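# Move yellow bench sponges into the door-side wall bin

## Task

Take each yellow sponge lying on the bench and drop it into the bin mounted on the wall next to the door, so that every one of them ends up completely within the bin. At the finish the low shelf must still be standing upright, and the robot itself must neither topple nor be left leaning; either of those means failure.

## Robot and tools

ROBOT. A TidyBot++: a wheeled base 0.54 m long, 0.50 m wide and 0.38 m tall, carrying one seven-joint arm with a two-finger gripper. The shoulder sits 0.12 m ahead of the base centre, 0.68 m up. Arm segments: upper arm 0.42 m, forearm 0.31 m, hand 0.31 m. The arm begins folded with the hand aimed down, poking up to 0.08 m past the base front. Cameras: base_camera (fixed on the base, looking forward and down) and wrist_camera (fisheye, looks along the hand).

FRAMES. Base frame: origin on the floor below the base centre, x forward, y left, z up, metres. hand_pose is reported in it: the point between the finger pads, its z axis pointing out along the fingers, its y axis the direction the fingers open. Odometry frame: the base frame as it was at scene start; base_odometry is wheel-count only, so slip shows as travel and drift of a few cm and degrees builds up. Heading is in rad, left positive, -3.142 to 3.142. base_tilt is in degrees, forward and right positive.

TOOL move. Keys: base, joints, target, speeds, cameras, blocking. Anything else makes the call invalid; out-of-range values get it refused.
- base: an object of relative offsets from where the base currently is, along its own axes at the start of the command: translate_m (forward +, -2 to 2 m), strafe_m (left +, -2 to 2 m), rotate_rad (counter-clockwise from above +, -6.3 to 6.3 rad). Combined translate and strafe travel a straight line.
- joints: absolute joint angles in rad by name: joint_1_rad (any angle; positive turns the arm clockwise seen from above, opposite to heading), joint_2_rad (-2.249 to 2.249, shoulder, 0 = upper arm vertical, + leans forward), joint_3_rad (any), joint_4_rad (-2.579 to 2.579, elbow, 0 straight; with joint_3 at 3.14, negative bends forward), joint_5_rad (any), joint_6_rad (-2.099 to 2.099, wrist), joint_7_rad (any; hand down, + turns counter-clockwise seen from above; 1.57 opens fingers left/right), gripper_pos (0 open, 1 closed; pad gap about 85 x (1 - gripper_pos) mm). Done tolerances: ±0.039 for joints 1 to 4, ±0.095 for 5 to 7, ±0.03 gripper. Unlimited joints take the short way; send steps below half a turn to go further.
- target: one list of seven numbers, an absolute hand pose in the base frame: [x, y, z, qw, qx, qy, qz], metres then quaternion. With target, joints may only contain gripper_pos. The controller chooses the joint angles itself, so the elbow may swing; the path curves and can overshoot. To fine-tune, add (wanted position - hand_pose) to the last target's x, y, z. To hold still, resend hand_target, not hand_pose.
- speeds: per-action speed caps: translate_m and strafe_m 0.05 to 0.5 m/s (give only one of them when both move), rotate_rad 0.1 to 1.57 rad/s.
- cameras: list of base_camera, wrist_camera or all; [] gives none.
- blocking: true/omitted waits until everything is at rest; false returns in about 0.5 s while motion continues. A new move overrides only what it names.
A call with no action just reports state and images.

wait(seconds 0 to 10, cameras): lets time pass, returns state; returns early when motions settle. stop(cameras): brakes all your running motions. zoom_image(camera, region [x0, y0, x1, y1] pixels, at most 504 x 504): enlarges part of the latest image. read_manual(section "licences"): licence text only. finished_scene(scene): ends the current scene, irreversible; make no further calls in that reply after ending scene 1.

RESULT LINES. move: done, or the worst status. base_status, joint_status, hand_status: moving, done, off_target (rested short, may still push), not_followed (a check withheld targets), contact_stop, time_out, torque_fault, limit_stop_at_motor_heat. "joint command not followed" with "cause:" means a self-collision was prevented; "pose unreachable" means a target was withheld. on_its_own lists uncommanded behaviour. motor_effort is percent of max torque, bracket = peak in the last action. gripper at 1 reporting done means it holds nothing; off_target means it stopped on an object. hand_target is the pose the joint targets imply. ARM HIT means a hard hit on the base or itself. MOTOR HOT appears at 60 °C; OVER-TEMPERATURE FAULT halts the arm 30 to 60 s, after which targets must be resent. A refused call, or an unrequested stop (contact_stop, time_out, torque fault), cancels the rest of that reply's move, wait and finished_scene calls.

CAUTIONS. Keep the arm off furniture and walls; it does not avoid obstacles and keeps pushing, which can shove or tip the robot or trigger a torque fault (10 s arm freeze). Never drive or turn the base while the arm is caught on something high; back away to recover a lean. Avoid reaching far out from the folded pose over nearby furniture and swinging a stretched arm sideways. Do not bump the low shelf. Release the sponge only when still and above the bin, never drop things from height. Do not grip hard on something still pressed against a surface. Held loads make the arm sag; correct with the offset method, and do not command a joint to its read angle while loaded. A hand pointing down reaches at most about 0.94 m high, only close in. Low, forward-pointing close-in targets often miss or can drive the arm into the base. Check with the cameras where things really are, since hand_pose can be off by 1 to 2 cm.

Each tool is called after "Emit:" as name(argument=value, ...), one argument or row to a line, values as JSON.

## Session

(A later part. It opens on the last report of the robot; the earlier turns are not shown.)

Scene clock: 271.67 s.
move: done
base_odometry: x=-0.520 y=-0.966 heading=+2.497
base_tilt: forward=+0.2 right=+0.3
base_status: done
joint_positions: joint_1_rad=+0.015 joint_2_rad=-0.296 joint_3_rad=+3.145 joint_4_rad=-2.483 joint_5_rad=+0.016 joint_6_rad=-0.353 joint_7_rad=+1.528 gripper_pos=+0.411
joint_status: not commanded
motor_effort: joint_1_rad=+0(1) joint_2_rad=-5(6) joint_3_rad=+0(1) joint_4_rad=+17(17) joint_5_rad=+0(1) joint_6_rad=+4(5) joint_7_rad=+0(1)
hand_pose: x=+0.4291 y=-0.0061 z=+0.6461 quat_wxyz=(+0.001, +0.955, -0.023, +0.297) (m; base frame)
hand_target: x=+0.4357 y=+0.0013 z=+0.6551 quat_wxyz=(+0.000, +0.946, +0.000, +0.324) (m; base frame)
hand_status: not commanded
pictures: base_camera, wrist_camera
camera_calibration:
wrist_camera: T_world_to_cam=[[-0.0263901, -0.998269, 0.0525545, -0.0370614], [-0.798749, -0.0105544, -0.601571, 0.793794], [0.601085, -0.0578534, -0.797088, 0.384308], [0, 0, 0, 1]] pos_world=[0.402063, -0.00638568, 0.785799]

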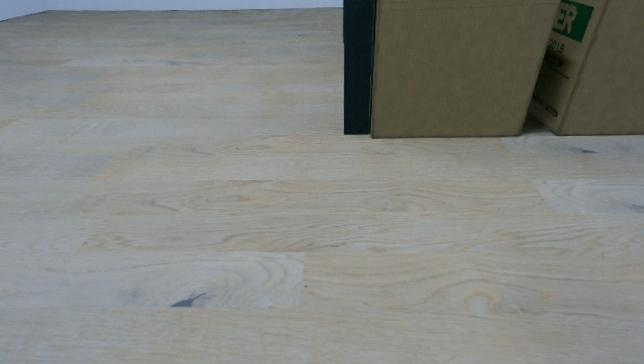

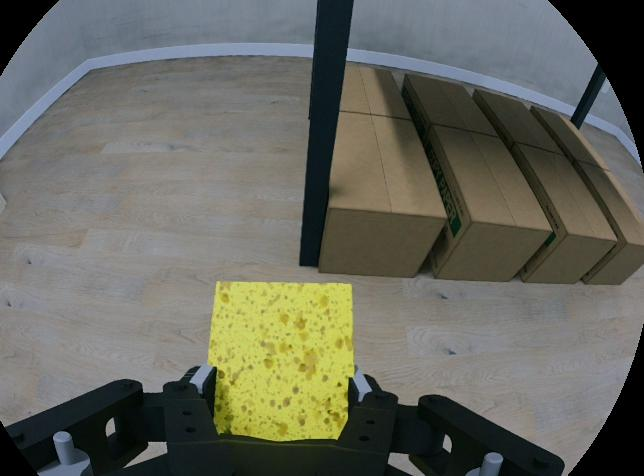

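Emit:
move(
  base={"strafe_m": 0.67},
  speeds={"strafe_m": 0.3},
  cameras=["wrist_camera"],
)

Emit:
move(
  base={"translate_m": 0.7},
  speeds={"translate_m": 0.3},
  cameras=["wrist_camera"],
)

Scene clock: 293.87 s.
move: done
base_odometry: x=-0.923 y=-1.502 heading=+2.497
base_tilt: forward=+0.2 right=+0.3
base_status: done
joint_positions: joint_1_rad=+0.015 joint_2_rad=-0.296 joint_3_rad=+3.145 joint_4_rad=-2.483 joint_5_rad=+0.016 joint_6_rad=-0.352 joint_7_rad=+1.528 gripper_pos=+0.411
joint_status: not commanded
motor_effort: joint_1_rad=+0(1) joint_2_rad=-5(6) joint_3_rad=+0(2) joint_4_rad=+16(18) joint_5_rad=+0(0) joint_6_rad=+5(5) joint_7_rad=-1(1)
hand_pose: x=+0.4293 y=-0.0059 z=+0.6462 quat_wxyz=(+0.001, +0.955, -0.023, +0.297) (m; base frame)
hand_target: x=+0.4357 y=+0.0013 z=+0.6551 quat_wxyz=(+0.000, +0.946, +0.000, +0.324) (m; base frame)
hand_status: not commanded
pictures: wrist_camera
camera_calibration:
wrist_camera: T_world_to_cam=[[-0.0257005, -0.998286, 0.052575, -0.0371599], [-0.798413, -0.01115, -0.602007, 0.794061], [0.601561, -0.0574485, -0.796758, 0.383951], [0, 0, 0, 1]] pos_world=[0.402063, -0.00618499, 0.7859]

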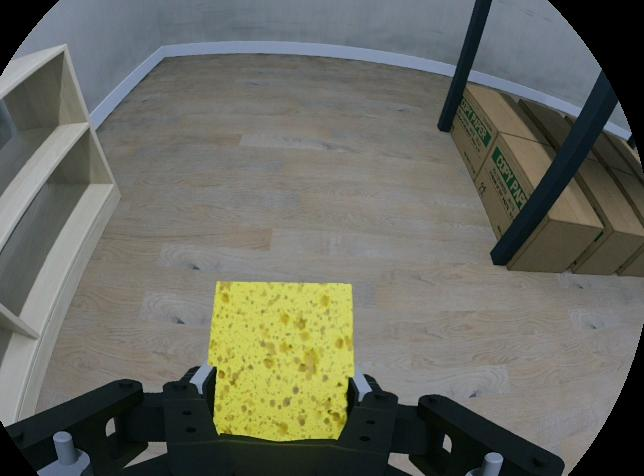

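Scene clock: 297.03 s.
move: done
base_odometry: x=-1.482 y=-1.081 heading=+2.497
base_tilt: forward=+0.2 right=+0.3
base_status: done
joint_positions: joint_1_rad=+0.015 joint_2_rad=-0.305 joint_3_rad=+3.145 joint_4_rad=-2.487 joint_5_rad=+0.016 joint_6_rad=-0.348 joint_7_rad=+1.528 gripper_pos=+0.411
joint_status: not commanded
motor_effort: joint_1_rad=+0(1) joint_2_rad=-5(7) joint_3_rad=+0(1) joint_4_rad=+17(18) joint_5_rad=+0(0) joint_6_rad=+5(5) joint_7_rad=-1(1)
hand_pose: x=+0.4290 y=-0.0059 z=+0.6480 quat_wxyz=(+0.001, +0.953, -0.023, +0.301) (m; base frame)
hand_target: x=+0.4357 y=+0.0013 z=+0.6551 quat_wxyz=(+0.000, +0.946, +0.000, +0.324) (m; base frame)
hand_status: not commanded
pictures: wrist_camera
camera_calibration:
wrist_camera: T_world_to_cam=[[-0.0260892, -0.998278, 0.0525352, -0.0369907], [-0.792788, -0.0113508, -0.609391, 0.797349], [0.608938, -0.0575479, -0.791127, 0.37866], [0, 0, 0, 1]] pos_world=[0.400584, -0.00608533, 0.787409]

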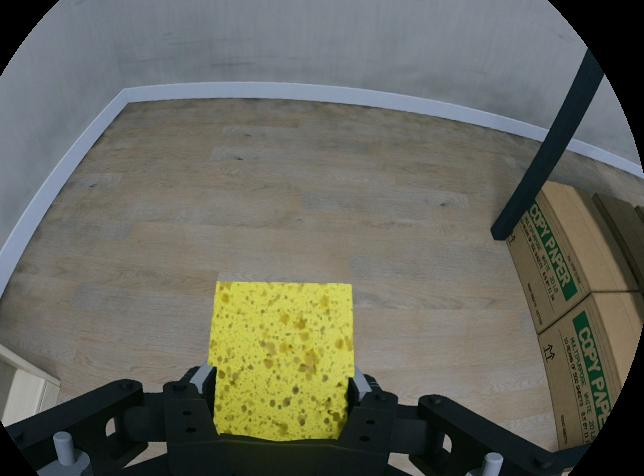

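Emit:
move(
  base={"translate_m": 0.7},
  speeds={"translate_m": 0.3},
  cameras=["base_camera","wrist_camera"],
)

Emit:
move(
  joints={"joint_1_rad":0,"joint_2_rad":-0.5,"joint_3_rad":3.1416,"joint_4_rad":-1.6,"joint_5_rad":0,"joint_6_rad":-0.7,"joint_7_rad":1.5708},
)

Scene clock: 309.60 s.
move: done
base_odometry: x=-2.042 y=-0.660 heading=+2.497
base_tilt: forward=+0.2 right=+0.3
base_status: done
joint_positions: joint_1_rad=+0.015 joint_2_rad=-0.308 joint_3_rad=+3.145 joint_4_rad=-2.489 joint_5_rad=+0.016 joint_6_rad=-0.346 joint_7_rad=+1.528 gripper_pos=+0.411
joint_status: not commanded
motor_effort: joint_1_rad=+0(1) joint_2_rad=-5(7) joint_3_rad=+0(1) joint_4_rad=+17(19) joint_5_rad=+0(0) joint_6_rad=+4(5) joint_7_rad=-1(1)
hand_pose: x=+0.4286 y=-0.0059 z=+0.6485 quat_wxyz=(+0.001, +0.953, -0.023, +0.303) (m; base frame)
hand_target: x=+0.4357 y=+0.0013 z=+0.6551 quat_wxyz=(+0.000, +0.946, +0.000, +0.324) (m; base frame)
hand_status: not commanded
pictures: base_camera, wrist_camera
camera_calibration:
wrist_camera: T_world_to_cam=[[-0.0262417, -0.998278, 0.0524586, -0.0369138], [-0.790954, -0.0113562, -0.611771, 0.798028], [0.611313, -0.0575462, -0.789294, 0.37713], [0, 0, 0, 1]] pos_world=[0.39969, -0.00608533, 0.787813]

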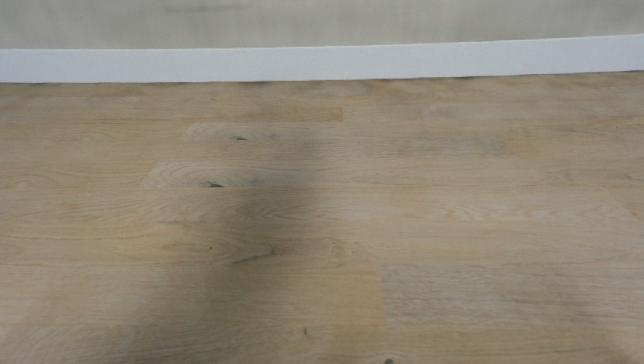

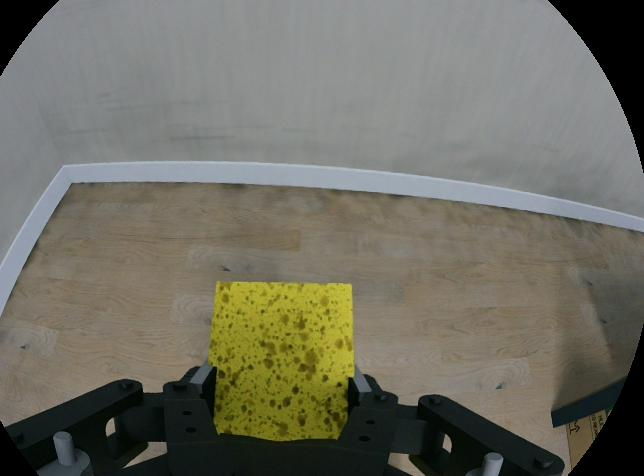

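Scene clock: 312.03 s.
move: done
base_odometry: x=-2.042 y=-0.660 heading=+2.497
base_tilt: forward=+0.2 right=+0.3
base_status: not commanded
joint_positions: joint_1_rad=+0.015 joint_2_rad=-0.483 joint_3_rad=+3.145 joint_4_rad=-1.608 joint_5_rad=+0.016 joint_6_rad=-0.662 joint_7_rad=+1.528 gripper_pos=+0.411
joint_status: all done
motor_effort: joint_1_rad=+1(1) joint_2_rad=-2(8) joint_3_rad=+0(1) joint_4_rad=+20(22) joint_5_rad=+0(1) joint_6_rad=+8(9) joint_7_rad=+0(2)
hand_pose: x=+0.5113 y=-0.0094 z=+1.1229 quat_wxyz=(-0.001, +0.779, -0.022, +0.626) (m; base frame)
hand_target: x=+0.5006 y=+0.0013 z=+1.1229 quat_wxyz=(+0.000, +0.783, +0.000, +0.622) (m; base frame)
hand_status: not commanded
pictures: base_camera, wrist_camera
camera_calibration:
wrist_camera: T_world_to_cam=[[-0.0646407, -0.997427, 0.0309983, -0.0193935], [-0.172804, -0.0194059, -0.984765, 1.25642], [0.982833, -0.0690125, -0.171105, -0.183376], [0, 0, 0, 1]] pos_world=[0.396089, -0.00761682, 1.20651]

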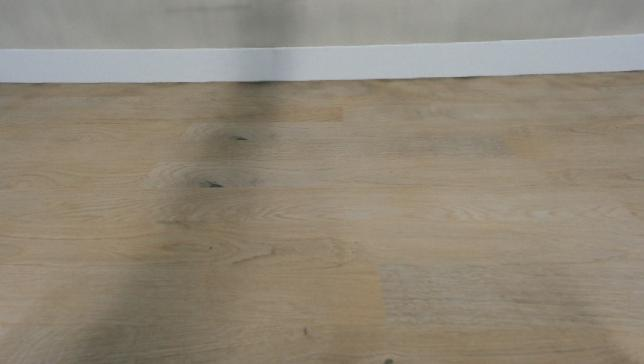

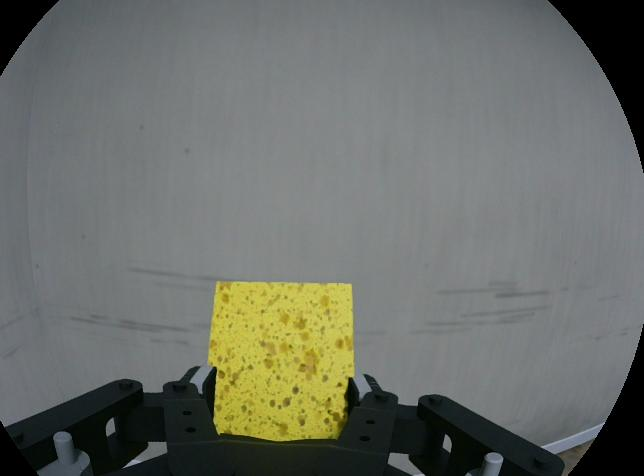

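Emit:
move(
  base={"rotate_rad": -1.5},
  speeds={"rotate_rad": 0.6},
)

Scene clock: 321.07 s.
move: done
base_odometry: x=-2.042 y=-0.660 heading=+0.998
base_tilt: forward=+0.2 right=+0.3
base_status: done
joint_positions: joint_1_rad=+0.013 joint_2_rad=-0.483 joint_3_rad=+3.145 joint_4_rad=-1.608 joint_5_rad=+0.016 joint_6_rad=-0.664 joint_7_rad=+1.528 gripper_pos=+0.411
joint_status: not commanded
motor_effort: joint_1_rad=+1(1) joint_2_rad=-2(3) joint_3_rad=+0(3) joint_4_rad=+20(21) joint_5_rad=+0(1) joint_6_rad=+8(9) joint_7_rad=+0(1)
hand_pose: x=+0.5112 y=-0.0087 z=+1.1224 quat_wxyz=(-0.001, +0.780, -0.021, +0.626) (m; base frame)
hand_target: x=+0.5006 y=+0.0013 z=+1.1229 quat_wxyz=(+0.000, +0.783, +0.000, +0.622) (m; base frame)
hand_status: not commanded
pictures: base_camera, wrist_camera
camera_calibration:
wrist_camera: T_world_to_cam=[[-0.0630578, -0.997524, 0.0311373, -0.019668], [-0.17448, -0.0197, -0.984464, 1.25635], [0.982639, -0.0675109, -0.172806, -0.181366], [0, 0, 0, 1]] pos_world=[0.396186, -0.00711334, 1.2061]

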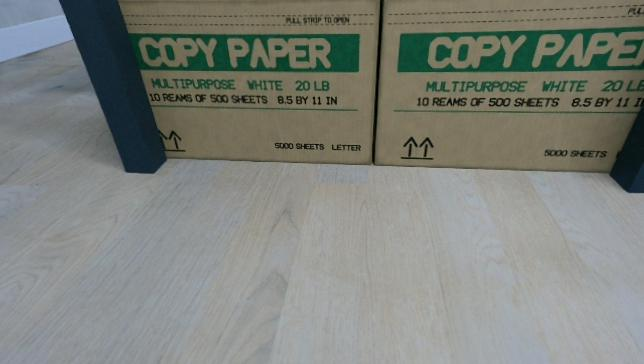

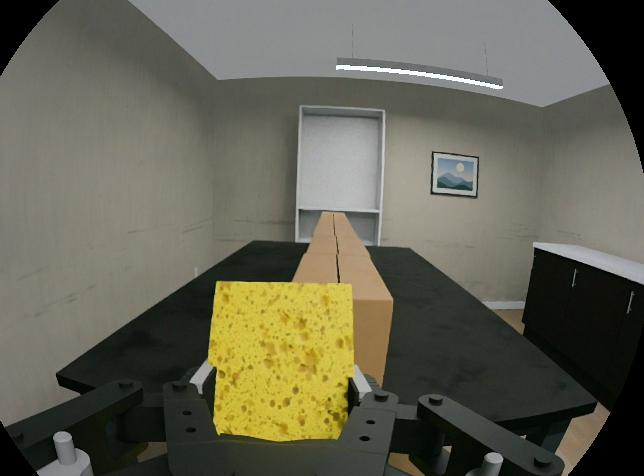

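Emit:
move(
  base={"strafe_m": 0.3},
  speeds={"strafe_m": 0.2},
)

Scene clock: 330.00 s.
move: done
base_odometry: x=-2.294 y=-0.498 heading=+0.997
base_tilt: forward=+0.2 right=+0.3
base_status: done
joint_positions: joint_1_rad=+0.013 joint_2_rad=-0.483 joint_3_rad=+3.143 joint_4_rad=-1.608 joint_5_rad=+0.016 joint_6_rad=-0.664 joint_7_rad=+1.528 gripper_pos=+0.411
joint_status: not commanded
motor_effort: joint_1_rad=+0(1) joint_2_rad=-2(3) joint_3_rad=+0(3) joint_4_rad=+20(21) joint_5_rad=+0(1) joint_6_rad=+8(9) joint_7_rad=-1(1)
hand_pose: x=+0.5112 y=-0.0077 z=+1.1223 quat_wxyz=(-0.001, +0.780, -0.021, +0.626) (m; base frame)
hand_target: x=+0.5006 y=+0.0013 z=+1.1229 quat_wxyz=(+0.000, +0.783, +0.000, +0.622) (m; base frame)
hand_status: not commanded
pictures: base_camera, wrist_camera
camera_calibration:
wrist_camera: T_world_to_cam=[[-0.061362, -0.9976, 0.0320628, -0.0205558], [-0.174606, -0.0208992, -0.984417, 1.25635], [0.982724, -0.0660041, -0.172905, -0.181209], [0, 0, 0, 1]] pos_world=[0.396184, -0.00621029, 1.2061]

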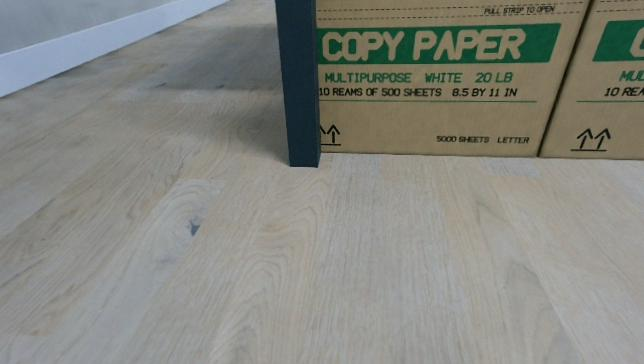

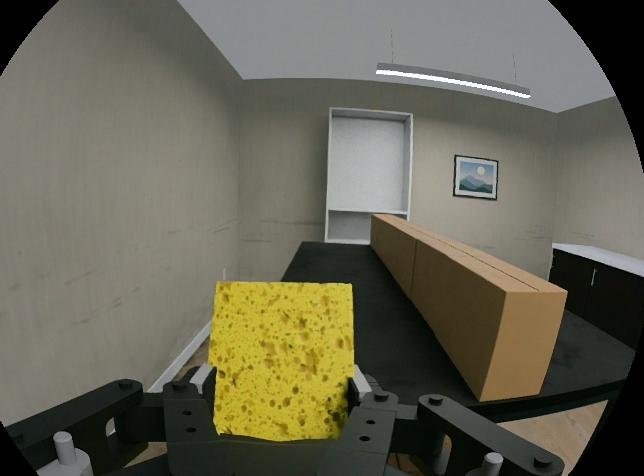

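Emit:
move(
  base={"rotate_rad": 0.35},
  speeds={"rotate_rad": 0.3},
  cameras=["wrist_camera"],
)

Scene clock: 347.57 s.
move: done
base_odometry: x=-2.294 y=-0.498 heading=+1.346
base_tilt: forward=+0.2 right=+0.3
base_status: done
joint_positions: joint_1_rad=+0.012 joint_2_rad=-0.483 joint_3_rad=+3.143 joint_4_rad=-1.608 joint_5_rad=+0.016 joint_6_rad=-0.664 joint_7_rad=+1.528 gripper_pos=+0.411
joint_status: not commanded
motor_effort: joint_1_rad=+1(1) joint_2_rad=-2(3) joint_3_rad=+1(2) joint_4_rad=+21(21) joint_5_rad=+0(1) joint_6_rad=+8(9) joint_7_rad=-1(1)
hand_pose: x=+0.5112 y=-0.0074 z=+1.1223 quat_wxyz=(-0.001, +0.780, -0.020, +0.626) (m; base frame)
hand_target: x=+0.5006 y=+0.0013 z=+1.1229 quat_wxyz=(+0.000, +0.783, +0.000, +0.622) (m; base frame)
hand_status: not commanded
pictures: wrist_camera
camera_calibration:
wrist_camera: T_world_to_cam=[[-0.060672, -0.997646, 0.0319442, -0.0205849], [-0.174689, -0.0208964, -0.984402, 1.25637], [0.982753, -0.065306, -0.17301, -0.181082], [0, 0, 0, 1]] pos_world=[0.396183, -0.0061086, 1.2061]

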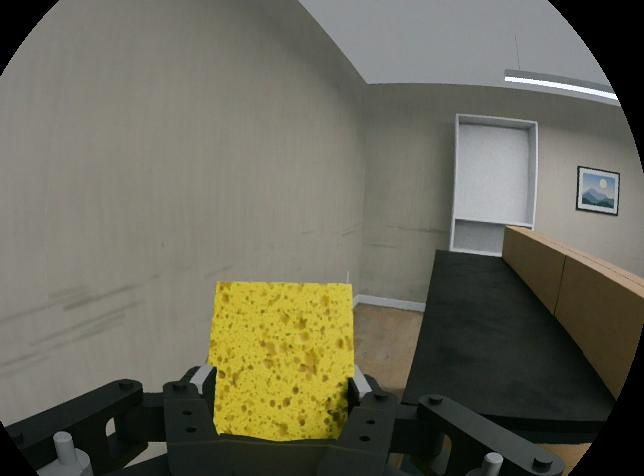

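Emit:
move(
  base={"rotate_rad": -1.99},
  speeds={"rotate_rad": 0.6},
  cameras=["wrist_camera"],
)

Emit:
move(
  joints={"joint_1_rad":0,"joint_2_rad":-0.318,"joint_3_rad":3.1416,"joint_4_rad":-2.5,"joint_5_rad":0,"joint_6_rad":-0.3,"joint_7_rad":1.5708},
)

Scene clock: 366.37 s.
move: done
base_odometry: x=-2.294 y=-0.498 heading=-0.643
base_tilt: forward=+0.2 right=+0.3
base_status: done
joint_positions: joint_1_rad=+0.012 joint_2_rad=-0.483 joint_3_rad=+3.143 joint_4_rad=-1.608 joint_5_rad=+0.016 joint_6_rad=-0.664 joint_7_rad=+1.528 gripper_pos=+0.411
joint_status: not commanded
motor_effort: joint_1_rad=+0(1) joint_2_rad=-2(3) joint_3_rad=+1(2) joint_4_rad=+20(21) joint_5_rad=+0(1) joint_6_rad=+8(9) joint_7_rad=+0(1)
hand_pose: x=+0.5112 y=-0.0073 z=+1.1223 quat_wxyz=(-0.002, +0.780, -0.020, +0.626) (m; base frame)
hand_target: x=+0.5006 y=+0.0013 z=+1.1229 quat_wxyz=(+0.000, +0.783, +0.000, +0.622) (m; base frame)
hand_status: not commanded
pictures: wrist_camera
camera_calibration:
wrist_camera: T_world_to_cam=[[-0.0602549, -0.997671, 0.031976, -0.0205883], [-0.17488, -0.0209876, -0.984366, 1.25641], [0.982744, -0.0649049, -0.173208, -0.180823], [0, 0, 0, 1]] pos_world=[0.396183, -0.00590768, 1.2061]

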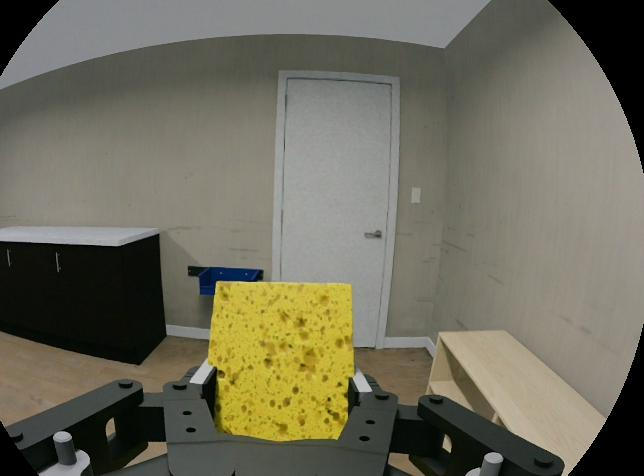

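Scene clock: 368.80 s.
move: done
base_odometry: x=-2.294 y=-0.498 heading=-0.643
base_tilt: forward=+0.2 right=+0.3
base_status: not commanded
joint_positions: joint_1_rad=+0.012 joint_2_rad=-0.337 joint_3_rad=+3.143 joint_4_rad=-2.483 joint_5_rad=+0.016 joint_6_rad=-0.354 joint_7_rad=+1.528 gripper_pos=+0.411
joint_status: all done
motor_effort: joint_1_rad=+0(2) joint_2_rad=-4(7) joint_3_rad=+0(1) joint_4_rad=+18(23) joint_5_rad=+0(1) joint_6_rad=+5(9) joint_7_rad=-1(2)
hand_pose: x=+0.4299 y=-0.0045 z=+0.6586 quat_wxyz=(+0.000, +0.949, -0.020, +0.315) (m; base frame)
hand_target: x=+0.4356 y=+0.0013 z=+0.6551 quat_wxyz=(+0.000, +0.946, +0.000, +0.324) (m; base frame)
hand_status: not commanded
pictures: base_camera, wrist_camera
camera_calibration:
wrist_camera: T_world_to_cam=[[-0.0231827, -0.99833, 0.0529051, -0.0377361], [-0.774311, -0.0155439, -0.632615, 0.811876], [0.632381, -0.0556307, -0.772657, 0.364379], [0, 0, 0, 1]] pos_world=[0.397344, -0.00478274, 0.797141]

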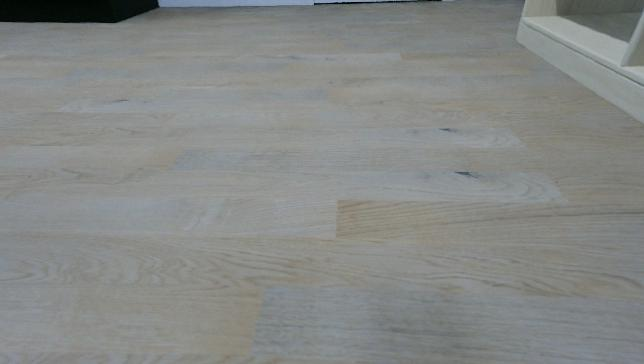

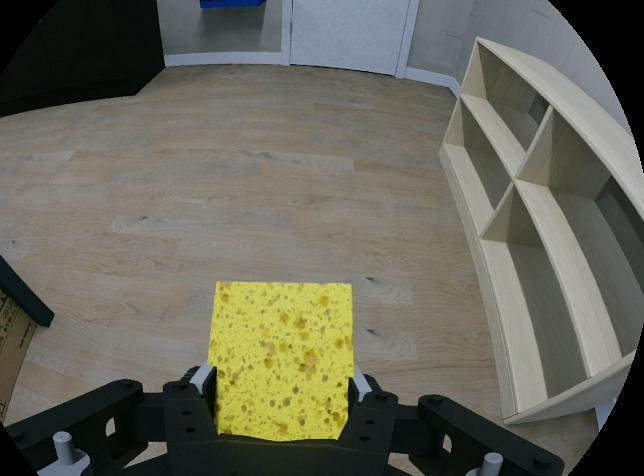

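Emit:
move(
  base={"translate_m": 1.25},
  speeds={"translate_m": 0.3},
)

Scene clock: 390.20 s.
move: done
base_odometry: x=-1.294 y=-1.247 heading=-0.643
base_tilt: forward=+0.2 right=+0.3
base_status: done
joint_positions: joint_1_rad=+0.012 joint_2_rad=-0.326 joint_3_rad=+3.143 joint_4_rad=-2.486 joint_5_rad=+0.016 joint_6_rad=-0.348 joint_7_rad=+1.528 gripper_pos=+0.411
joint_status: not commanded
motor_effort: joint_1_rad=+0(1) joint_2_rad=-4(6) joint_3_rad=+0(1) joint_4_rad=+17(19) joint_5_rad=+0(0) joint_6_rad=+5(6) joint_7_rad=-1(1)
hand_pose: x=+0.4297 y=-0.0045 z=+0.6547 quat_wxyz=(+0.000, +0.950, -0.020, +0.311) (m; base frame)
hand_target: x=+0.4356 y=+0.0013 z=+0.6551 quat_wxyz=(+0.000, +0.946, +0.000, +0.324) (m; base frame)
hand_status: not commanded
pictures: base_camera, wrist_camera
camera_calibration:
wrist_camera: T_world_to_cam=[[-0.0226144, -0.998342, 0.0529368, -0.0377758], [-0.779595, -0.015539, -0.626091, 0.807203], [0.625875, -0.0554279, -0.777951, 0.367825], [0, 0, 0, 1]] pos_world=[0.398225, -0.00478225, 0.793532]

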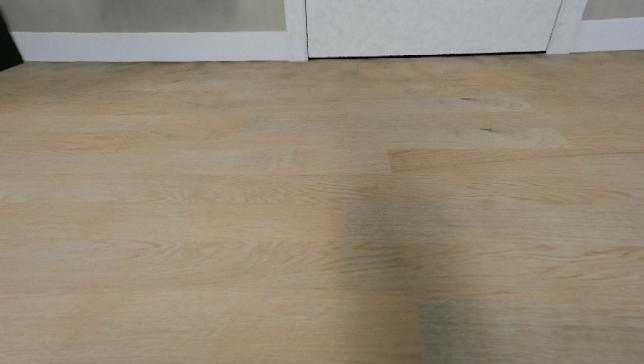

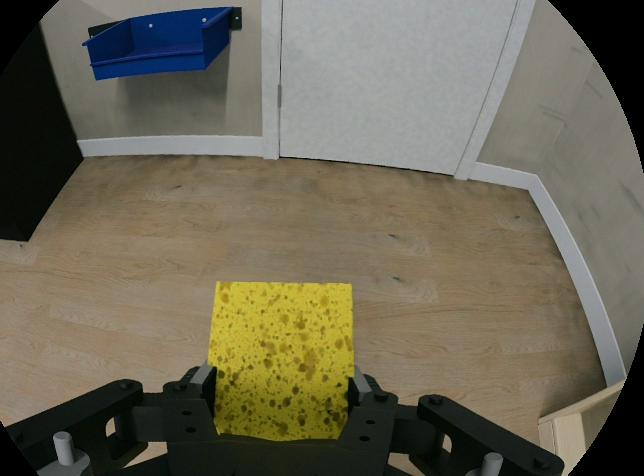

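Emit:
move(
  base={"rotate_rad": -0.13},
)

Scene clock: 403.80 s.
move: done
base_odometry: x=-1.294 y=-1.247 heading=-0.773
base_tilt: forward=+0.2 right=+0.3
base_status: done
joint_positions: joint_1_rad=+0.012 joint_2_rad=-0.326 joint_3_rad=+3.143 joint_4_rad=-2.486 joint_5_rad=+0.016 joint_6_rad=-0.348 joint_7_rad=+1.528 gripper_pos=+0.411
joint_status: not commanded
motor_effort: joint_1_rad=+1(1) joint_2_rad=-4(5) joint_3_rad=+0(1) joint_4_rad=+17(18) joint_5_rad=+0(0) joint_6_rad=+5(5) joint_7_rad=+0(1)
hand_pose: x=+0.4297 y=-0.0045 z=+0.6547 quat_wxyz=(+0.000, +0.950, -0.020, +0.311) (m; base frame)
hand_target: x=+0.4356 y=+0.0013 z=+0.6551 quat_wxyz=(+0.000, +0.946, +0.000, +0.324) (m; base frame)
hand_status: not commanded
pictures: base_camera, wrist_camera
camera_calibration:
wrist_camera: T_world_to_cam=[[-0.0223945, -0.998344, 0.0529814, -0.0377987], [-0.77955, -0.0157423, -0.626142, 0.807227], [0.62594, -0.0553238, -0.777907, 0.36777], [0, 0, 0, 1]] pos_world=[0.398225, -0.0046821, 0.793532]

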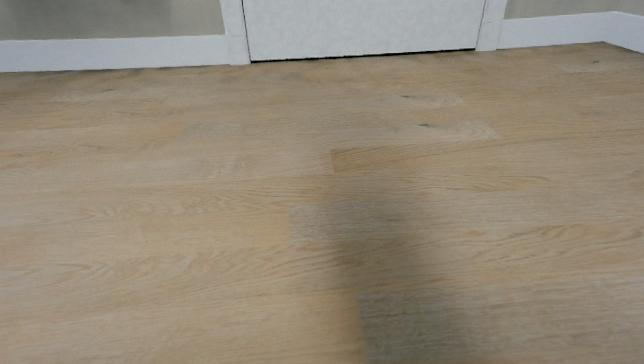

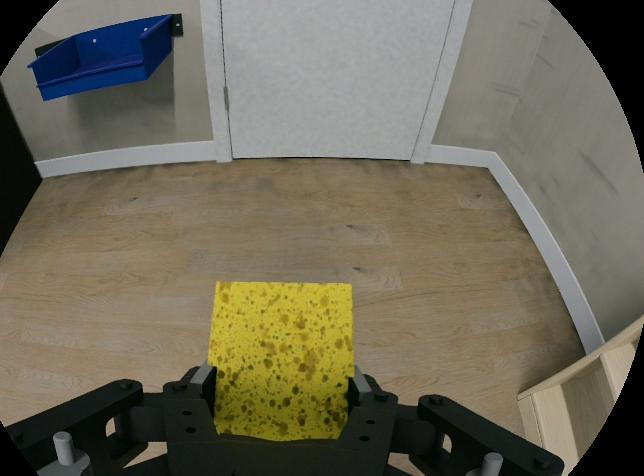

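Emit:
move(
  base={"strafe_m": 0.54},
  speeds={"strafe_m": 0.3},
  cameras=[],
)

Emit:
move(
  joints={"joint_2_rad":0.49,"joint_4_rad":-1.367,"joint_6_rad":-0.72},
)

Scene clock: 422.73 s.
move: done
base_odometry: x=-0.916 y=-0.861 heading=-0.774
base_tilt: forward=+0.2 right=+0.3
base_status: done
joint_positions: joint_1_rad=+0.012 joint_2_rad=-0.326 joint_3_rad=+3.143 joint_4_rad=-2.486 joint_5_rad=+0.016 joint_6_rad=-0.348 joint_7_rad=+1.528 gripper_pos=+0.411
joint_status: not commanded
motor_effort: joint_1_rad=+0(1) joint_2_rad=-4(5) joint_3_rad=+0(2) joint_4_rad=+17(18) joint_5_rad=+0(0) joint_6_rad=+5(5) joint_7_rad=-1(1)
hand_pose: x=+0.4297 y=-0.0044 z=+0.6547 quat_wxyz=(+0.000, +0.950, -0.020, +0.311) (m; base frame)
hand_target: x=+0.4356 y=+0.0013 z=+0.6551 quat_wxyz=(+0.000, +0.946, +0.000, +0.324) (m; base frame)
hand_status: not commanded
pictures: none
No camera images: "cameras" was empty.

Scene clock: 425.17 s.
move: done
base_odometry: x=-0.916 y=-0.861 heading=-0.774
base_tilt: forward=+0.2 right=+0.3
base_status: not commanded
joint_positions: joint_1_rad=+0.012 joint_2_rad=+0.486 joint_3_rad=+3.143 joint_4_rad=-1.379 joint_5_rad=+0.016 joint_6_rad=-0.677 joint_7_rad=+1.528 gripper_pos=+0.411
joint_status: all done
motor_effort: joint_1_rad=+0(1) joint_2_rad=-34(36) joint_3_rad=+0(1) joint_4_rad=+19(20) joint_5_rad=+0(0) joint_6_rad=+4(6) joint_7_rad=-1(1)
hand_pose: x=+0.7920 y=-0.0105 z=+0.7059 quat_wxyz=(+0.003, +0.955, -0.022, +0.296) (m; base frame)
hand_target: x=+0.7851 y=+0.0013 z=+0.7013 quat_wxyz=(+0.000, +0.960, +0.000, +0.279) (m; base frame)
hand_status: not commanded
pictures: base_camera, wrist_camera
camera_calibration:
wrist_camera: T_world_to_cam=[[-0.0250981, -0.998075, 0.0567211, -0.0389385], [-0.800026, -0.0139692, -0.599803, 1.11925], [0.599441, -0.0604322, -0.798135, 0.215694], [0, 0, 0, 1]] pos_world=[0.765157, -0.0101935, 0.845693]

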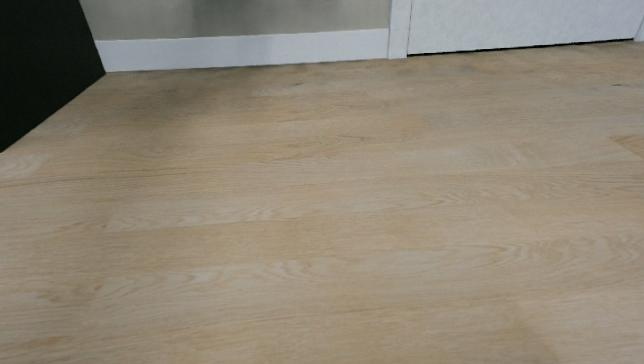

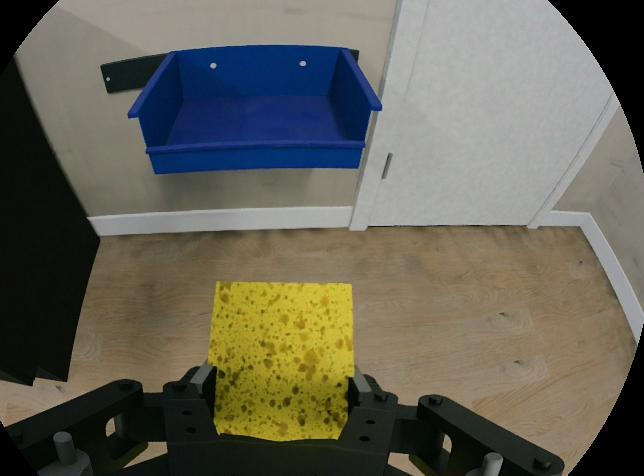

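Emit:
move(
  base={"strafe_m": 0.085},
  speeds={"strafe_m": 0.2},
  cameras=[],
)

Emit:
move(
  base={"translate_m": 0.35},
  speeds={"translate_m": 0.2},
)

Scene clock: 441.53 s.
move: done
base_odometry: x=-0.857 y=-0.800 heading=-0.775
base_tilt: forward=+0.2 right=+0.3
base_status: done
joint_positions: joint_1_rad=-0.002 joint_2_rad=+0.486 joint_3_rad=+3.141 joint_4_rad=-1.379 joint_5_rad=+0.016 joint_6_rad=-0.679 joint_7_rad=+1.528 gripper_pos=+0.411
joint_status: not commanded
motor_effort: joint_1_rad=+1(5) joint_2_rad=-34(35) joint_3_rad=+0(3) joint_4_rad=+19(20) joint_5_rad=+0(1) joint_6_rad=+4(5) joint_7_rad=-1(1)
hand_pose: x=+0.7916 y=+0.0000 z=+0.7057 quat_wxyz=(+0.000, +0.955, -0.015, +0.295) (m; base frame)
hand_target: x=+0.7851 y=+0.0013 z=+0.7013 quat_wxyz=(+0.000, +0.960, +0.000, +0.279) (m; base frame)
hand_status: not commanded
pictures: none
No camera images: "cameras" was empty.

Scene clock: 443.97 s.
move: done
base_odometry: x=-0.606 y=-1.045 heading=-0.775
base_tilt: forward=+0.2 right=+0.3
base_status: done
joint_positions: joint_1_rad=-0.002 joint_2_rad=+0.495 joint_3_rad=+3.141 joint_4_rad=-1.373 joint_5_rad=+0.016 joint_6_rad=-0.684 joint_7_rad=+1.528 gripper_pos=+0.411
joint_status: not commanded
motor_effort: joint_1_rad=+0(1) joint_2_rad=-35(37) joint_3_rad=+0(1) joint_4_rad=+19(20) joint_5_rad=+0(0) joint_6_rad=+4(5) joint_7_rad=+0(1)
hand_pose: x=+0.7924 y=-0.0001 z=+0.7014 quat_wxyz=(+0.000, +0.957, -0.015, +0.291) (m; base frame)
hand_target: x=+0.7851 y=+0.0013 z=+0.7013 quat_wxyz=(+0.000, +0.960, +0.000, +0.279) (m; base frame)
hand_status: not commanded
pictures: base_camera, wrist_camera
camera_calibration:
wrist_camera: T_world_to_cam=[[-0.00906911, -0.998384, 0.0561063, -0.040525], [-0.805882, -0.0259206, -0.591508, 1.11588], [0.592006, -0.0505795, -0.804345, 0.222609], [0, 0, 0, 1]] pos_world=[0.767118, -0.000275704, 0.841383]

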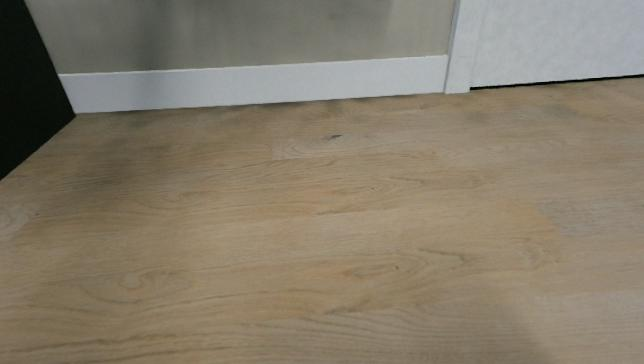

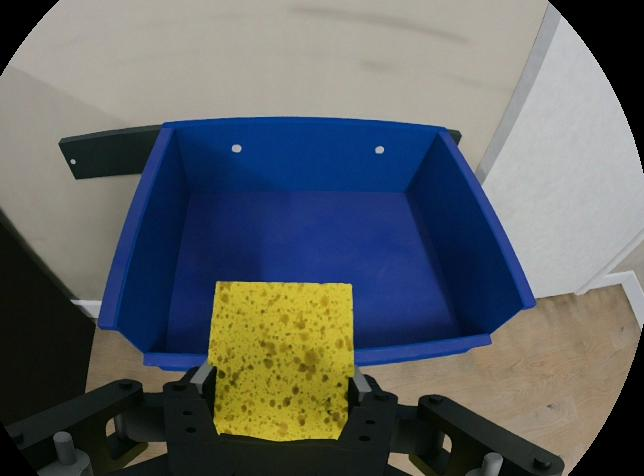

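Emit:
move(
  base={"strafe_m": -0.02},
  speeds={"strafe_m": 0.1},
  cameras=[],
)

Emit:
move(
  base={"translate_m": 0.165},
  speeds={"translate_m": 0.15},
  cameras=["base_camera"],
)

Emit:
move(
  joints={"joint_2_rad":0.594,"joint_4_rad":-1.544,"joint_6_rad":-0.45},
)

Scene clock: 458.40 s.
move: done
base_odometry: x=-0.620 y=-1.059 heading=-0.774
base_tilt: forward=+0.2 right=+0.3
base_status: done
joint_positions: joint_1_rad=+0.004 joint_2_rad=+0.495 joint_3_rad=+3.142 joint_4_rad=-1.373 joint_5_rad=+0.016 joint_6_rad=-0.684 joint_7_rad=+1.528 gripper_pos=+0.411
joint_status: not commanded
motor_effort: joint_1_rad=+0(4) joint_2_rad=-35(37) joint_3_rad=+0(2) joint_4_rad=+19(19) joint_5_rad=+0(1) joint_6_rad=+4(5) joint_7_rad=+0(1)
hand_pose: x=+0.7924 y=-0.0049 z=+0.7013 quat_wxyz=(+0.001, +0.957, -0.018, +0.291) (m; base frame)
hand_target: x=+0.7851 y=+0.0013 z=+0.7013 quat_wxyz=(+0.000, +0.960, +0.000, +0.279) (m; base frame)
hand_status: not commanded
pictures: none
No camera images: "cameras" was empty.

Scene clock: 460.10 s.
move: done
base_odometry: x=-0.502 y=-1.175 heading=-0.775
base_tilt: forward=+0.2 right=+0.3
base_status: done
joint_positions: joint_1_rad=+0.004 joint_2_rad=+0.498 joint_3_rad=+3.142 joint_4_rad=-1.372 joint_5_rad=+0.016 joint_6_rad=-0.686 joint_7_rad=+1.528 gripper_pos=+0.411
joint_status: not commanded
motor_effort: joint_1_rad=+0(2) joint_2_rad=-35(37) joint_3_rad=+0(1) joint_4_rad=+19(20) joint_5_rad=+0(0) joint_6_rad=+4(5) joint_7_rad=-1(1)
hand_pose: x=+0.7925 y=-0.0049 z=+0.6995 quat_wxyz=(+0.001, +0.957, -0.018, +0.289) (m; base frame)
hand_target: x=+0.7851 y=+0.0013 z=+0.7013 quat_wxyz=(+0.000, +0.960, +0.000, +0.279) (m; base frame)
hand_status: not commanded
pictures: base_camera

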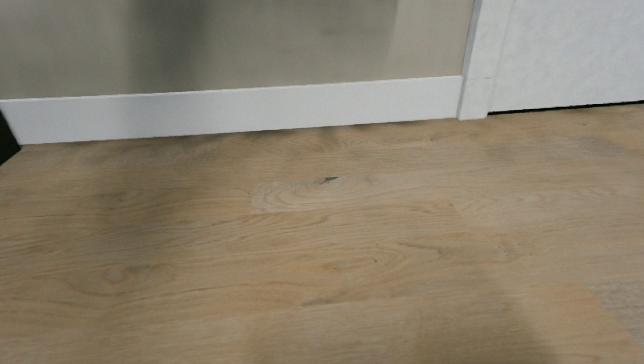

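Scene clock: 461.57 s.
move: done
base_odometry: x=-0.502 y=-1.175 heading=-0.775
base_tilt: forward=+0.2 right=+0.3
base_status: not commanded
joint_positions: joint_1_rad=+0.004 joint_2_rad=+0.606 joint_3_rad=+3.142 joint_4_rad=-1.535 joint_5_rad=+0.016 joint_6_rad=-0.503 joint_7_rad=+1.528 gripper_pos=+0.411
joint_status: all done
motor_effort: joint_1_rad=+0(1) joint_2_rad=-36(39) joint_3_rad=+0(1) joint_4_rad=+16(20) joint_5_rad=+0(0) joint_6_rad=+4(5) joint_7_rad=-1(1)
hand_pose: x=+0.7720 y=-0.0041 z=+0.5844 quat_wxyz=(+0.001, +0.969, -0.017, +0.246) (m; base frame)
hand_target: x=+0.7833 y=+0.0013 z=+0.5968 quat_wxyz=(+0.000, +0.962, +0.000, +0.273) (m; base frame)
hand_status: not commanded
pictures: base_camera, wrist_camera
camera_calibration:
wrist_camera: T_world_to_cam=[[-0.00845893, -0.998385, 0.0561828, -0.0386457], [-0.856836, -0.0217287, -0.515131, 1.02486], [0.51552, -0.0524969, -0.855268, 0.229274], [0, 0, 0, 1]] pos_world=[0.759615, -0.00427823, 0.726199]

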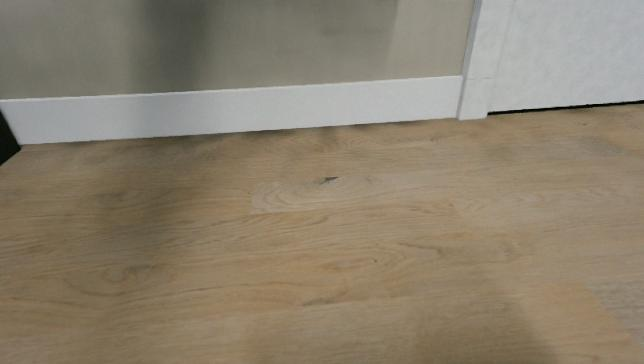

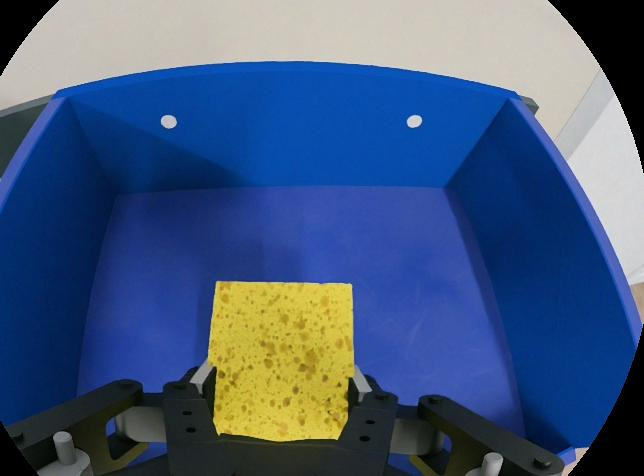

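Emit:
move(
  base={"translate_m": 0.02},
  speeds={"translate_m": 0.05},
  cameras=[],
)

Emit:
move(
  joints={"joint_2_rad":0.685,"joint_4_rad":-1.615,"joint_6_rad":-0.335},
  cameras=["wrist_camera"],
)

Emit:
move(
  joints={"gripper_pos":0.38},
  cameras=["wrist_camera"],
)

Emit:
move(
  joints={"gripper_pos":0.34},
  cameras=["wrist_camera"],
)

Emit:
move(
  joints={"gripper_pos":0.28},
  cameras=["wrist_camera"],
)

Scene clock: 471.67 s.
move: done
base_odometry: x=-0.488 y=-1.189 heading=-0.775
base_tilt: forward=+0.2 right=+0.3
base_status: done
joint_positions: joint_1_rad=+0.004 joint_2_rad=+0.606 joint_3_rad=+3.142 joint_4_rad=-1.535 joint_5_rad=+0.016 joint_6_rad=-0.500 joint_7_rad=+1.528 gripper_pos=+0.411
joint_status: not commanded
motor_effort: joint_1_rad=+1(1) joint_2_rad=-36(39) joint_3_rad=+0(1) joint_4_rad=+17(17) joint_5_rad=+0(0) joint_6_rad=+4(4) joint_7_rad=-1(1)
hand_pose: x=+0.7729 y=-0.0041 z=+0.5849 quat_wxyz=(+0.001, +0.969, -0.017, +0.248) (m; base frame)
hand_target: x=+0.7833 y=+0.0013 z=+0.5968 quat_wxyz=(+0.000, +0.962, +0.000, +0.273) (m; base frame)
hand_status: not commanded
pictures: none
No camera images: "cameras" was empty.

Scene clock: 472.87 s.
move: done
base_odometry: x=-0.488 y=-1.189 heading=-0.775
base_tilt: forward=+0.2 right=+0.3
base_status: not commanded
joint_positions: joint_1_rad=+0.004 joint_2_rad=+0.677 joint_3_rad=+3.142 joint_4_rad=-1.598 joint_5_rad=+0.016 joint_6_rad=-0.379 joint_7_rad=+1.529 gripper_pos=+0.411
joint_status: all done
motor_effort: joint_1_rad=+1(1) joint_2_rad=-34(39) joint_3_rad=+0(2) joint_4_rad=+14(16) joint_5_rad=+0(0) joint_6_rad=+3(5) joint_7_rad=+0(1)
hand_pose: x=+0.7682 y=-0.0035 z=+0.5316 quat_wxyz=(+0.000, +0.970, -0.016, +0.242) (m; base frame)
hand_target: x=+0.7707 y=+0.0013 z=+0.5260 quat_wxyz=(+0.000, +0.968, +0.000, +0.251) (m; base frame)
hand_status: not commanded
pictures: wrist_camera
camera_calibration:
wrist_camera: T_world_to_cam=[[-0.00614679, -0.998456, 0.0552073, -0.0364957], [-0.861737, -0.0227198, -0.506846, 0.993767], [0.507318, -0.0506896, -0.860267, 0.195045], [0, 0, 0, 1]] pos_world=[0.757191, -0.00397439, 0.673493]

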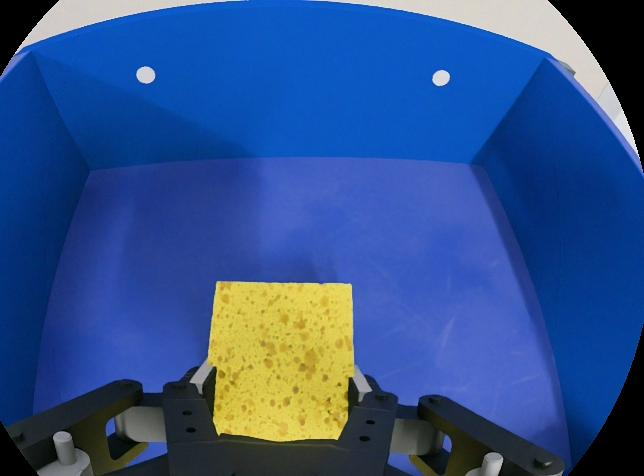

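Scene clock: 473.47 s.
move: done
base_odometry: x=-0.488 y=-1.189 heading=-0.775
base_tilt: forward=+0.2 right=+0.3
base_status: not commanded
joint_positions: joint_1_rad=+0.004 joint_2_rad=+0.677 joint_3_rad=+3.142 joint_4_rad=-1.598 joint_5_rad=+0.016 joint_6_rad=-0.379 joint_7_rad=+1.529 gripper_pos=+0.378
joint_status: all done
motor_effort: joint_1_rad=+1(1) joint_2_rad=-35(35) joint_3_rad=+0(0) joint_4_rad=+15(15) joint_5_rad=+0(1) joint_6_rad=+4(4) joint_7_rad=+0(1)
hand_pose: x=+0.7682 y=-0.0035 z=+0.5316 quat_wxyz=(+0.000, +0.970, -0.016, +0.242) (m; base frame)
hand_target: x=+0.7707 y=+0.0013 z=+0.5260 quat_wxyz=(+0.000, +0.968, +0.000, +0.251) (m; base frame)
hand_status: not commanded
pictures: wrist_camera
camera_calibration:
wrist_camera: T_world_to_cam=[[-0.00614679, -0.998456, 0.0552073, -0.0364957], [-0.861737, -0.0227198, -0.506846, 0.993767], [0.507318, -0.0506896, -0.860267, 0.195045], [0, 0, 0, 1]] pos_world=[0.757191, -0.00397439, 0.673493]

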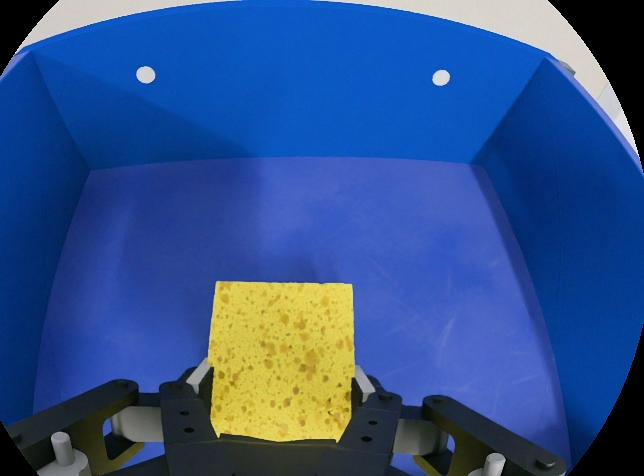

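Scene clock: 473.90 s.
move: done
base_odometry: x=-0.488 y=-1.189 heading=-0.775
base_tilt: forward=+0.2 right=+0.3
base_status: not commanded
joint_positions: joint_1_rad=+0.004 joint_2_rad=+0.677 joint_3_rad=+3.142 joint_4_rad=-1.598 joint_5_rad=+0.016 joint_6_rad=-0.379 joint_7_rad=+1.529 gripper_pos=+0.339
joint_status: all done
motor_effort: joint_1_rad=+1(1) joint_2_rad=-36(36) joint_3_rad=+0(0) joint_4_rad=+14(15) joint_5_rad=+0(0) joint_6_rad=+3(4) joint_7_rad=-1(1)
hand_pose: x=+0.7682 y=-0.0035 z=+0.5315 quat_wxyz=(+0.000, +0.970, -0.016, +0.242) (m; base frame)
hand_target: x=+0.7707 y=+0.0013 z=+0.5260 quat_wxyz=(+0.000, +0.968, +0.000, +0.251) (m; base frame)
hand_status: not commanded
pictures: wrist_camera
camera_calibration:
wrist_camera: T_world_to_cam=[[-0.00613733, -0.998456, 0.0552143, -0.036502], [-0.861825, -0.0227227, -0.506697, 0.993681], [0.507169, -0.0506948, -0.860354, 0.195131], [0, 0, 0, 1]] pos_world=[0.757191, -0.0039744, 0.673392]

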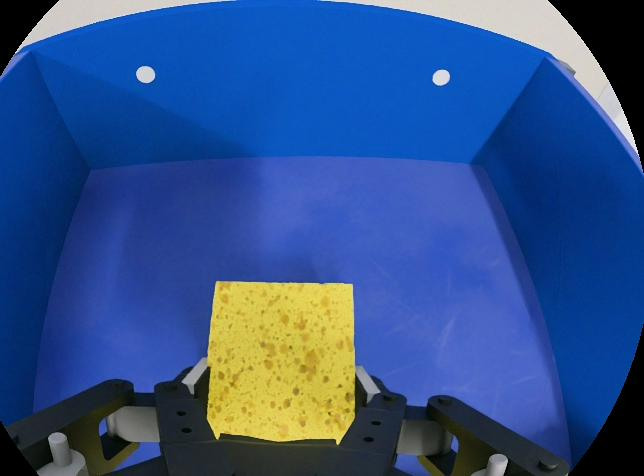

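Scene clock: 474.37 s.
move: done
base_odometry: x=-0.488 y=-1.189 heading=-0.775
base_tilt: forward=+0.2 right=+0.3
base_status: not commanded
joint_positions: joint_1_rad=+0.004 joint_2_rad=+0.677 joint_3_rad=+3.142 joint_4_rad=-1.598 joint_5_rad=+0.016 joint_6_rad=-0.379 joint_7_rad=+1.529 gripper_pos=+0.280
joint_status: all done
motor_effort: joint_1_rad=+0(1) joint_2_rad=-36(37) joint_3_rad=+0(1) joint_4_rad=+16(16) joint_5_rad=+0(0) joint_6_rad=+4(4) joint_7_rad=-1(1)
hand_pose: x=+0.7680 y=-0.0035 z=+0.5312 quat_wxyz=(+0.000, +0.970, -0.016, +0.241) (m; base frame)
hand_target: x=+0.7707 y=+0.0013 z=+0.5260 quat_wxyz=(+0.000, +0.968, +0.000, +0.251) (m; base frame)
hand_status: not commanded
pictures: wrist_camera
camera_calibration:
wrist_camera: T_world_to_cam=[[-0.00610232, -0.998456, 0.0552126, -0.0365114], [-0.862146, -0.0227199, -0.50615, 0.993317], [0.506623, -0.05069, -0.860676, 0.195553], [0, 0, 0, 1]] pos_world=[0.757089, -0.00397439, 0.673092]

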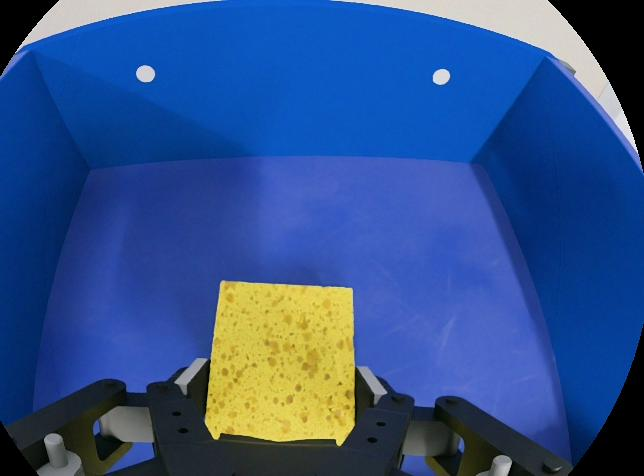

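Emit:
move(
  joints={"gripper_pos":0.22},
  cameras=["wrist_camera"],
)

Emit:
move(
  joints={"gripper_pos":0.14},
  cameras=["wrist_camera"],
)

Scene clock: 479.30 s.
move: done
base_odometry: x=-0.488 y=-1.189 heading=-0.775
base_tilt: forward=+0.2 right=+0.3
base_status: not commanded
joint_positions: joint_1_rad=+0.004 joint_2_rad=+0.677 joint_3_rad=+3.142 joint_4_rad=-1.598 joint_5_rad=+0.016 joint_6_rad=-0.379 joint_7_rad=+1.529 gripper_pos=+0.220
joint_status: all done
motor_effort: joint_1_rad=+1(1) joint_2_rad=-36(36) joint_3_rad=+0(1) joint_4_rad=+15(16) joint_5_rad=+0(0) joint_6_rad=+4(4) joint_7_rad=-1(1)
hand_pose: x=+0.7680 y=-0.0035 z=+0.5312 quat_wxyz=(+0.000, +0.970, -0.016, +0.241) (m; base frame)
hand_target: x=+0.7707 y=+0.0013 z=+0.5260 quat_wxyz=(+0.000, +0.968, +0.000, +0.251) (m; base frame)
hand_status: not commanded
pictures: wrist_camera
camera_calibration:
wrist_camera: T_world_to_cam=[[-0.00610232, -0.998456, 0.0552126, -0.0365114], [-0.862146, -0.0227199, -0.50615, 0.993317], [0.506623, -0.05069, -0.860676, 0.195553], [0, 0, 0, 1]] pos_world=[0.757089, -0.00397439, 0.673092]

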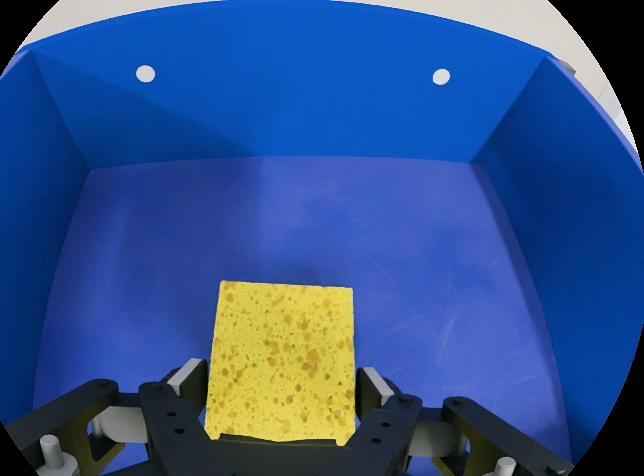

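Scene clock: 479.80 s.
move: done
base_odometry: x=-0.488 y=-1.189 heading=-0.775
base_tilt: forward=+0.2 right=+0.3
base_status: not commanded
joint_positions: joint_1_rad=+0.004 joint_2_rad=+0.677 joint_3_rad=+3.142 joint_4_rad=-1.598 joint_5_rad=+0.016 joint_6_rad=-0.379 joint_7_rad=+1.529 gripper_pos=+0.140
joint_status: all done
motor_effort: joint_1_rad=+0(1) joint_2_rad=-36(37) joint_3_rad=+0(1) joint_4_rad=+16(16) joint_5_rad=+0(0) joint_6_rad=+3(4) joint_7_rad=-1(1)
hand_pose: x=+0.7680 y=-0.0035 z=+0.5312 quat_wxyz=(+0.000, +0.970, -0.016, +0.241) (m; base frame)
hand_target: x=+0.7707 y=+0.0013 z=+0.5260 quat_wxyz=(+0.000, +0.968, +0.000, +0.251) (m; base frame)
hand_status: not commanded
pictures: wrist_camera
camera_calibration:
wrist_camera: T_world_to_cam=[[-0.00610232, -0.998456, 0.0552126, -0.0365114], [-0.862146, -0.0227199, -0.50615, 0.993317], [0.506623, -0.05069, -0.860676, 0.195553], [0, 0, 0, 1]] pos_world=[0.757089, -0.00397439, 0.673092]

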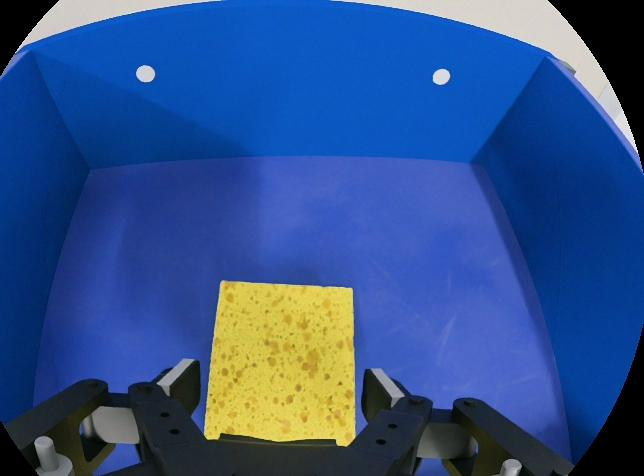

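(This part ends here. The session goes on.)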